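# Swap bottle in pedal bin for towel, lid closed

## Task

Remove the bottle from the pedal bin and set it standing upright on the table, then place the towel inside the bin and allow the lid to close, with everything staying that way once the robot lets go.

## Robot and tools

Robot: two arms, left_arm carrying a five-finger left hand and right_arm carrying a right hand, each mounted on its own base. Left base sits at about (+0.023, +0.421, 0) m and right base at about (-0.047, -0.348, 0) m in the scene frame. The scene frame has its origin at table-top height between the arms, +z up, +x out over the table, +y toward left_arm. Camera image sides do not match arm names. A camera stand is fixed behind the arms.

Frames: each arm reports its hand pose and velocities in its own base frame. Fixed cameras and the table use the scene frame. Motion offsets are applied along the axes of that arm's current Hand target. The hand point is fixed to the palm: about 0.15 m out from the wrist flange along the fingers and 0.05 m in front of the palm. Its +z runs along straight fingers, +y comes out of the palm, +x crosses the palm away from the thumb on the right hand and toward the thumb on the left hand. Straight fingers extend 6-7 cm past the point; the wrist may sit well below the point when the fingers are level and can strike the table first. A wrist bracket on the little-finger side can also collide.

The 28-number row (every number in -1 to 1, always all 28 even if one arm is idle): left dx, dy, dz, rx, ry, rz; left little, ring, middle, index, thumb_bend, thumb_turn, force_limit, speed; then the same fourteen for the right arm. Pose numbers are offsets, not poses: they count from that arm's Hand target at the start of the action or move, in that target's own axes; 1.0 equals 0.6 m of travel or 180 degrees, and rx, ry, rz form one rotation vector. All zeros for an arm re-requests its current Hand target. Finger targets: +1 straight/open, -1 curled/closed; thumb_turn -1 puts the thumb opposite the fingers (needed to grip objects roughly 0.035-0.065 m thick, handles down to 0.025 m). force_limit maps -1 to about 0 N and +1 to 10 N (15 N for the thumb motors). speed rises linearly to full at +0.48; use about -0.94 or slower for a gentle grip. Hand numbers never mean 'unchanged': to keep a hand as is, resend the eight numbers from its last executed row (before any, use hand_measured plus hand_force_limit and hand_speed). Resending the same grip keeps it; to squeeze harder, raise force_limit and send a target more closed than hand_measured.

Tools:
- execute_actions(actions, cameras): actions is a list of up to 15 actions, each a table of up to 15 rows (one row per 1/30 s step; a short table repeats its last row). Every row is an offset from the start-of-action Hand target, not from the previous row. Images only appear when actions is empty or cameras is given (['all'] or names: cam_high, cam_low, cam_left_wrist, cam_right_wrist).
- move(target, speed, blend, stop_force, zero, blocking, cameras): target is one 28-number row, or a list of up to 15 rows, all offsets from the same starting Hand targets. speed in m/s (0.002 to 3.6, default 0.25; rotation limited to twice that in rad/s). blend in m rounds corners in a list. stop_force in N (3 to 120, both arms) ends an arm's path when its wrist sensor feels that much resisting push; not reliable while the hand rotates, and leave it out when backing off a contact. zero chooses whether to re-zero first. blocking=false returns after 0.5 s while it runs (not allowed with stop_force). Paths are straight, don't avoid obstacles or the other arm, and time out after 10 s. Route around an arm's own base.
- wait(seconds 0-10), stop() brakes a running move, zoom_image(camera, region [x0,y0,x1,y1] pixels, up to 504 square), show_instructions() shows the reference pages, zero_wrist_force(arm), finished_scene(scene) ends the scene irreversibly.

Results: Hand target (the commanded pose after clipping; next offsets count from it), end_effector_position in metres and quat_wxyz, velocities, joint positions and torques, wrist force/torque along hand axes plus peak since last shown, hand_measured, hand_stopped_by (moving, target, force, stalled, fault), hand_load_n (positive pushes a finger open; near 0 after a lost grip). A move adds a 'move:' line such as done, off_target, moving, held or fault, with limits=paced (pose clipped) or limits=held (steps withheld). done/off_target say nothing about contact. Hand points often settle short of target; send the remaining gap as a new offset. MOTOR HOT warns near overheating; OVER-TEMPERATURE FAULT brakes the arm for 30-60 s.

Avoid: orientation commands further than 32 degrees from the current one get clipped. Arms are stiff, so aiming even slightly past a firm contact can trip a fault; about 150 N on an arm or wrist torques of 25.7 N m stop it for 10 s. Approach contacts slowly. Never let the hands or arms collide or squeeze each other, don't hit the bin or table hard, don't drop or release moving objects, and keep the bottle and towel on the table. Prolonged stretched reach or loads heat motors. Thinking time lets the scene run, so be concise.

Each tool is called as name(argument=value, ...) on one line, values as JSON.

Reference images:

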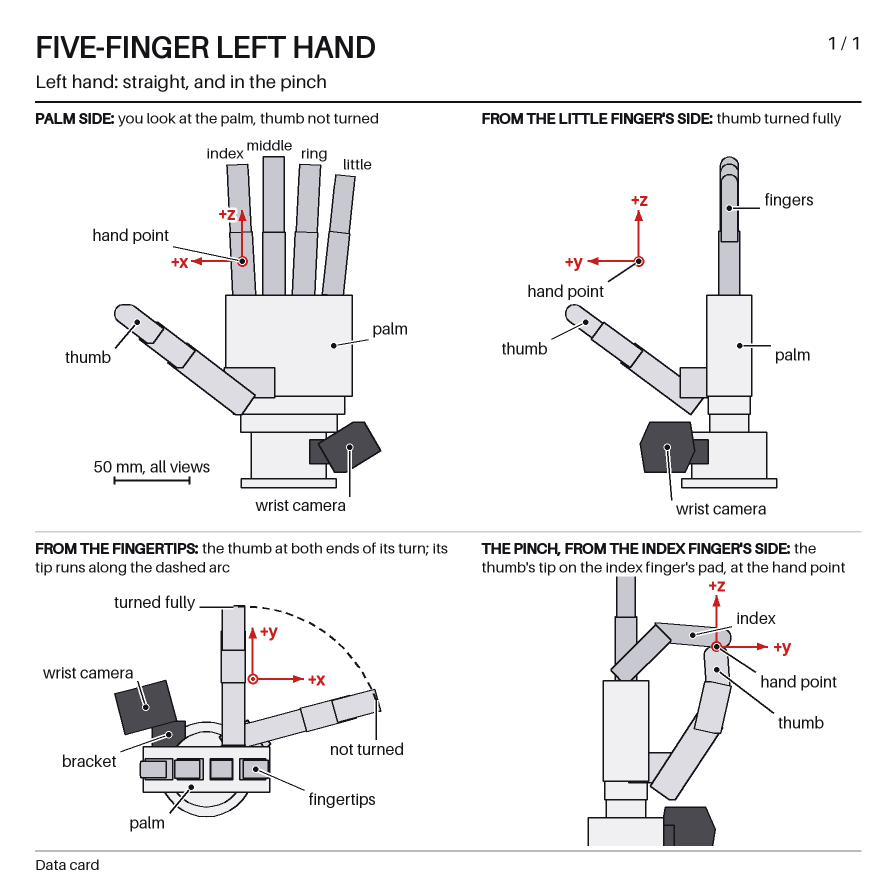

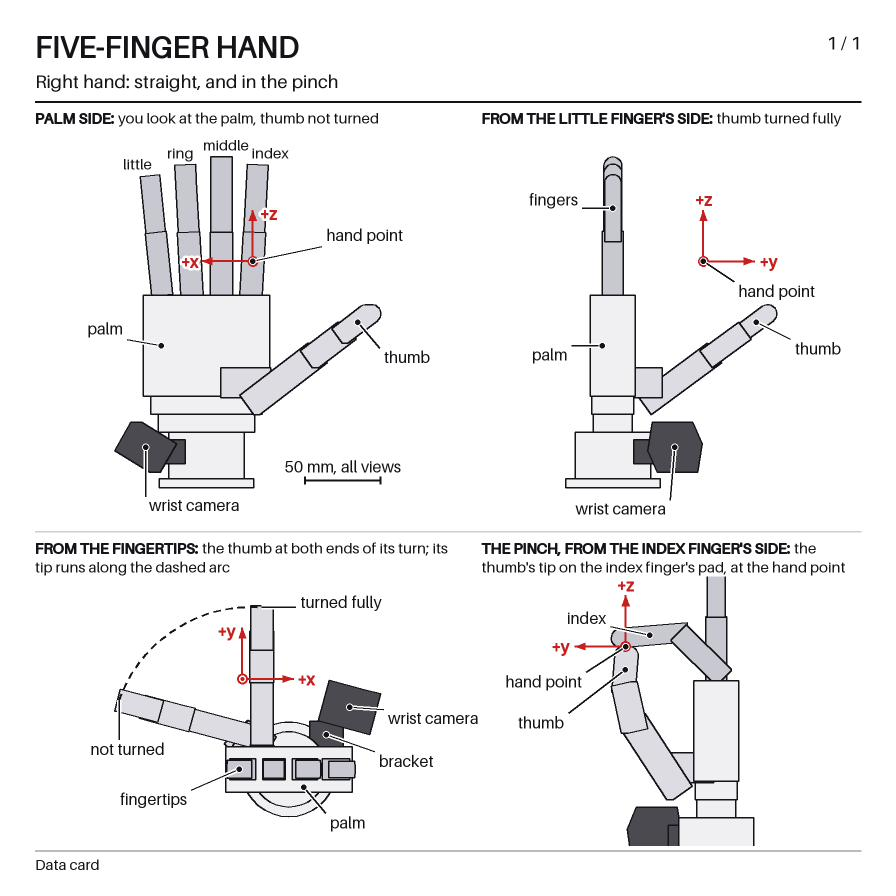

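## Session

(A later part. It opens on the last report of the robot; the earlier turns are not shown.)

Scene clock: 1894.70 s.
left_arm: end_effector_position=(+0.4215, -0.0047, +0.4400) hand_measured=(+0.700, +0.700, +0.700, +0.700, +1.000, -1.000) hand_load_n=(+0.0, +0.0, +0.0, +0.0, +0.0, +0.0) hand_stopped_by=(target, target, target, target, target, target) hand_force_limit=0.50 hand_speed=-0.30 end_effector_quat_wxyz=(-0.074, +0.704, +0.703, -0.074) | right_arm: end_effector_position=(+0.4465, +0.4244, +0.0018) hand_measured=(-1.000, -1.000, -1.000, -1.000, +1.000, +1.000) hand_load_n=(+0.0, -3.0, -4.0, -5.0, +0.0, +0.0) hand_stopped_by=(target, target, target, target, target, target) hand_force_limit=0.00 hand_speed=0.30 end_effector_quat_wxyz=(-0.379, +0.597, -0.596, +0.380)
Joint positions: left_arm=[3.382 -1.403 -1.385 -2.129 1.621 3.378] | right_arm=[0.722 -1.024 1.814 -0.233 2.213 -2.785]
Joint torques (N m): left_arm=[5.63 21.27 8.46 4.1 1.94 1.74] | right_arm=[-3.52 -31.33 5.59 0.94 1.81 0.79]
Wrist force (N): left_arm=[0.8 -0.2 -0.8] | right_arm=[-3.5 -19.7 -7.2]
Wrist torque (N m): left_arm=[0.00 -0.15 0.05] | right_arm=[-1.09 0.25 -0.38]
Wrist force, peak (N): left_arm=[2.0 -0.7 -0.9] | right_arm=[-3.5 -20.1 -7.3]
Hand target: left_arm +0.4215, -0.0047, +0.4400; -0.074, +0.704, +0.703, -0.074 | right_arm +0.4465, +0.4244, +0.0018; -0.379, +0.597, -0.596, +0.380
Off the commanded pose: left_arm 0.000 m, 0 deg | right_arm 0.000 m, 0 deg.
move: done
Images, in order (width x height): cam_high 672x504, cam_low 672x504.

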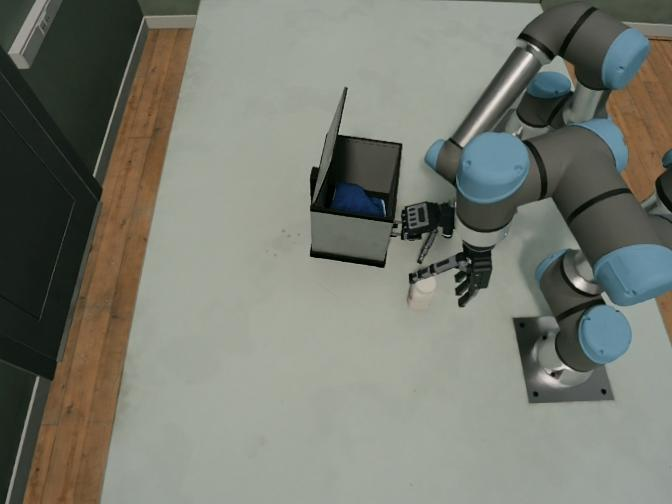

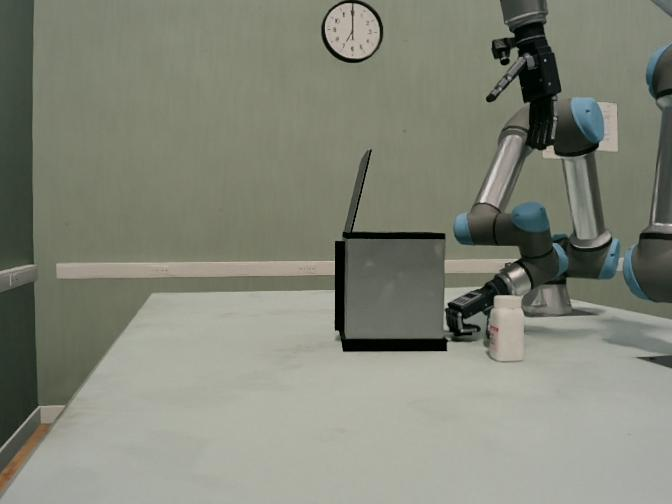

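move(target=[[0,0,0,0,0,0,0.7,0.7,0.7,0.7,1,-1,0.5,-0.3,0,-0.1057,-0.0494,0,0,0,-1,-1,-1,-1,1,1,0,0.3],[0,0,0,0,0,0,0.7,0.7,0.7,0.7,1,-1,0.5,-0.3,0,-0.1057,-0.15,0,0,0,-1,-1,-1,-1,1,1,0,0.3]], speed=[0.05,0.12], cameras=["cam_low","cam_high"])

wait(seconds=1, cameras=["cam_low","cam_high"])

Scene clock: 1909.40 s.
left_arm: end_effector_position=(+0.4215, -0.0047, +0.4400) hand_measured=(+0.700, +0.700, +0.700, +0.700, +1.000, -1.000) hand_load_n=(+0.0, +0.0, +0.0, +0.0, +0.0, +0.0) hand_stopped_by=(target, target, target, target, target, target) hand_force_limit=0.50 hand_speed=-0.30 end_effector_quat_wxyz=(-0.074, +0.704, +0.703, -0.074) | right_arm: end_effector_position=(+0.3919, +0.4245, +0.0973) hand_measured=(-1.000, -1.000, -1.000, -1.000, +1.000, +1.000) hand_load_n=(+0.0, +0.5, +0.0, +0.0, +0.0, -0.5) hand_stopped_by=(target, target, target, target, target, target) hand_force_limit=0.00 hand_speed=0.30 end_effector_quat_wxyz=(-0.379, +0.597, -0.596, +0.380)
Joint positions: left_arm=[3.382 -1.403 -1.385 -2.129 1.621 3.378] | right_arm=[0.81 -1.214 1.811 -0.001 2.287 -2.723]
Joint torques (N m): left_arm=[5.53 21.59 8.76 3.94 1.79 1.7] | right_arm=[5.18 -39.03 -3.85 2.42 2.92 2.23]
Wrist force (N): left_arm=[0.6 -0.1 -1.3] | right_arm=[-0.7 0.6 -0.4]
Wrist torque (N m): left_arm=[0.05 -0.15 0.05] | right_arm=[-0.17 0.01 -0.01]
Wrist force, peak (N): left_arm=[0.7 -0.6 -1.3] | right_arm=[-3.7 -20.1 -7.2]
Hand target: left_arm +0.4215, -0.0047, +0.4400; -0.074, +0.704, +0.703, -0.074 | right_arm +0.3918, +0.4245, +0.0974; -0.379, +0.597, -0.596, +0.380
Off the commanded pose: left_arm 0.000 m, 0 deg | right_arm 0.000 m, 0 deg.
move: done
Images, in order (width x height): cam_high 672x504, cam_low 672x504.

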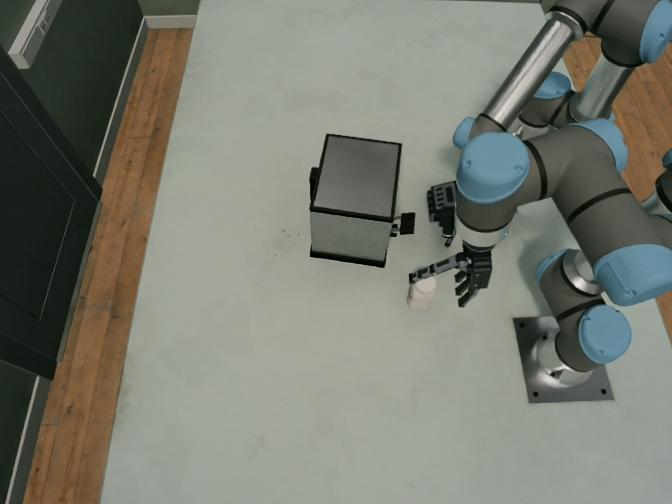

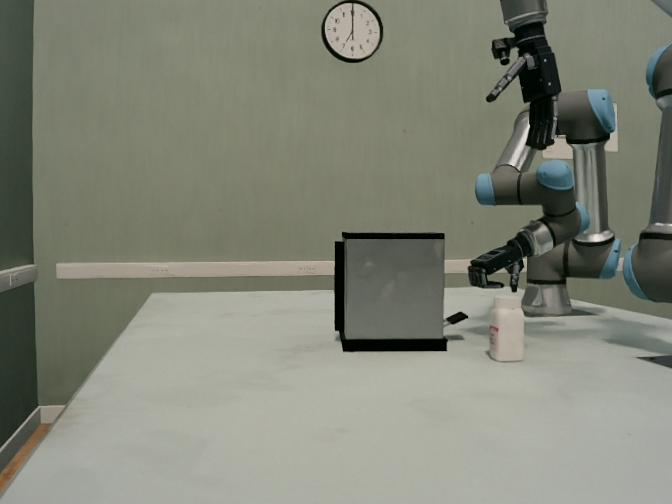

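Scene clock: 1910.40 s.
left_arm: end_effector_position=(+0.4215, -0.0047, +0.4400) hand_measured=(+0.700, +0.700, +0.700, +0.700, +1.000, -1.000) hand_load_n=(+0.0, +0.0, +0.0, +0.0, +0.0, +0.0) hand_stopped_by=(target, target, target, target, target, target) hand_force_limit=0.50 hand_speed=-0.30 end_effector_quat_wxyz=(-0.074, +0.704, +0.703, -0.074) | right_arm: end_effector_position=(+0.3918, +0.4245, +0.0974) hand_measured=(-1.000, -1.000, -1.000, -1.000, +1.000, +1.000) hand_load_n=(+0.0, +0.0, +0.0, +0.0, +0.0, +0.0) hand_stopped_by=(target, target, target, target, target, target) hand_force_limit=0.00 hand_speed=0.30 end_effector_quat_wxyz=(-0.379, +0.597, -0.596, +0.380)
Joint positions: left_arm=[3.382 -1.403 -1.385 -2.129 1.621 3.378] | right_arm=[0.81 -1.214 1.811 -0.001 2.287 -2.723]
Joint torques (N m): left_arm=[5.76 21.44 8.6 4.04 1.84 1.68] | right_arm=[6.86 -38.68 -3.12 2.5 2.96 2.23]
Wrist force (N): left_arm=[0.6 -0.3 -1.1] | right_arm=[-0.9 0.5 -0.4]
Wrist torque (N m): left_arm=[0.00 -0.13 0.05] | right_arm=[-0.17 0.05 -0.03]
Wrist force, peak (N): left_arm=[1.0 -0.6 -1.1] | right_arm=[-1.1 0.6 -0.5]
Hand target: left_arm +0.4215, -0.0047, +0.4400; -0.074, +0.704, +0.703, -0.074 | right_arm +0.3918, +0.4245, +0.0974; -0.379, +0.597, -0.596, +0.380
Off the commanded pose: left_arm 0.000 m, 0 deg | right_arm 0.000 m, 0 deg.
wait: 1.00 s; at rest by 0.17 s
Images, in order (width x height): cam_high 672x504, cam_low 672x504.

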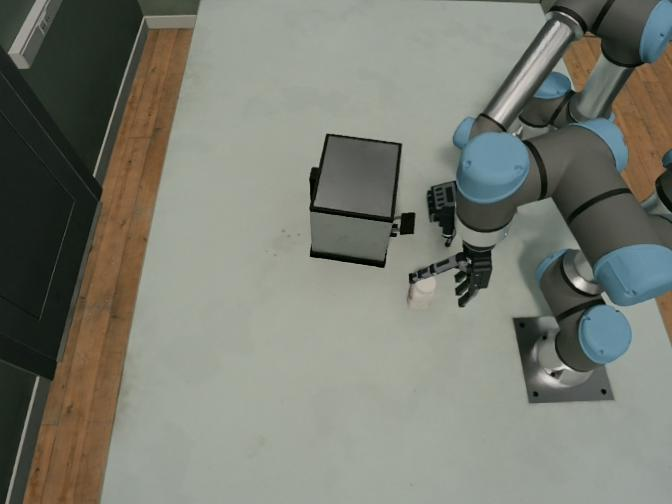

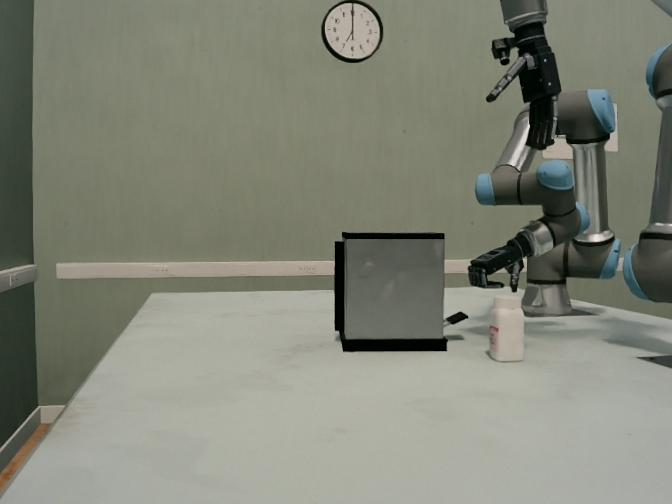

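Lid closed, towel inside, bottle upright.

finished_scene(scene=2)

The scene is finished: the task was done.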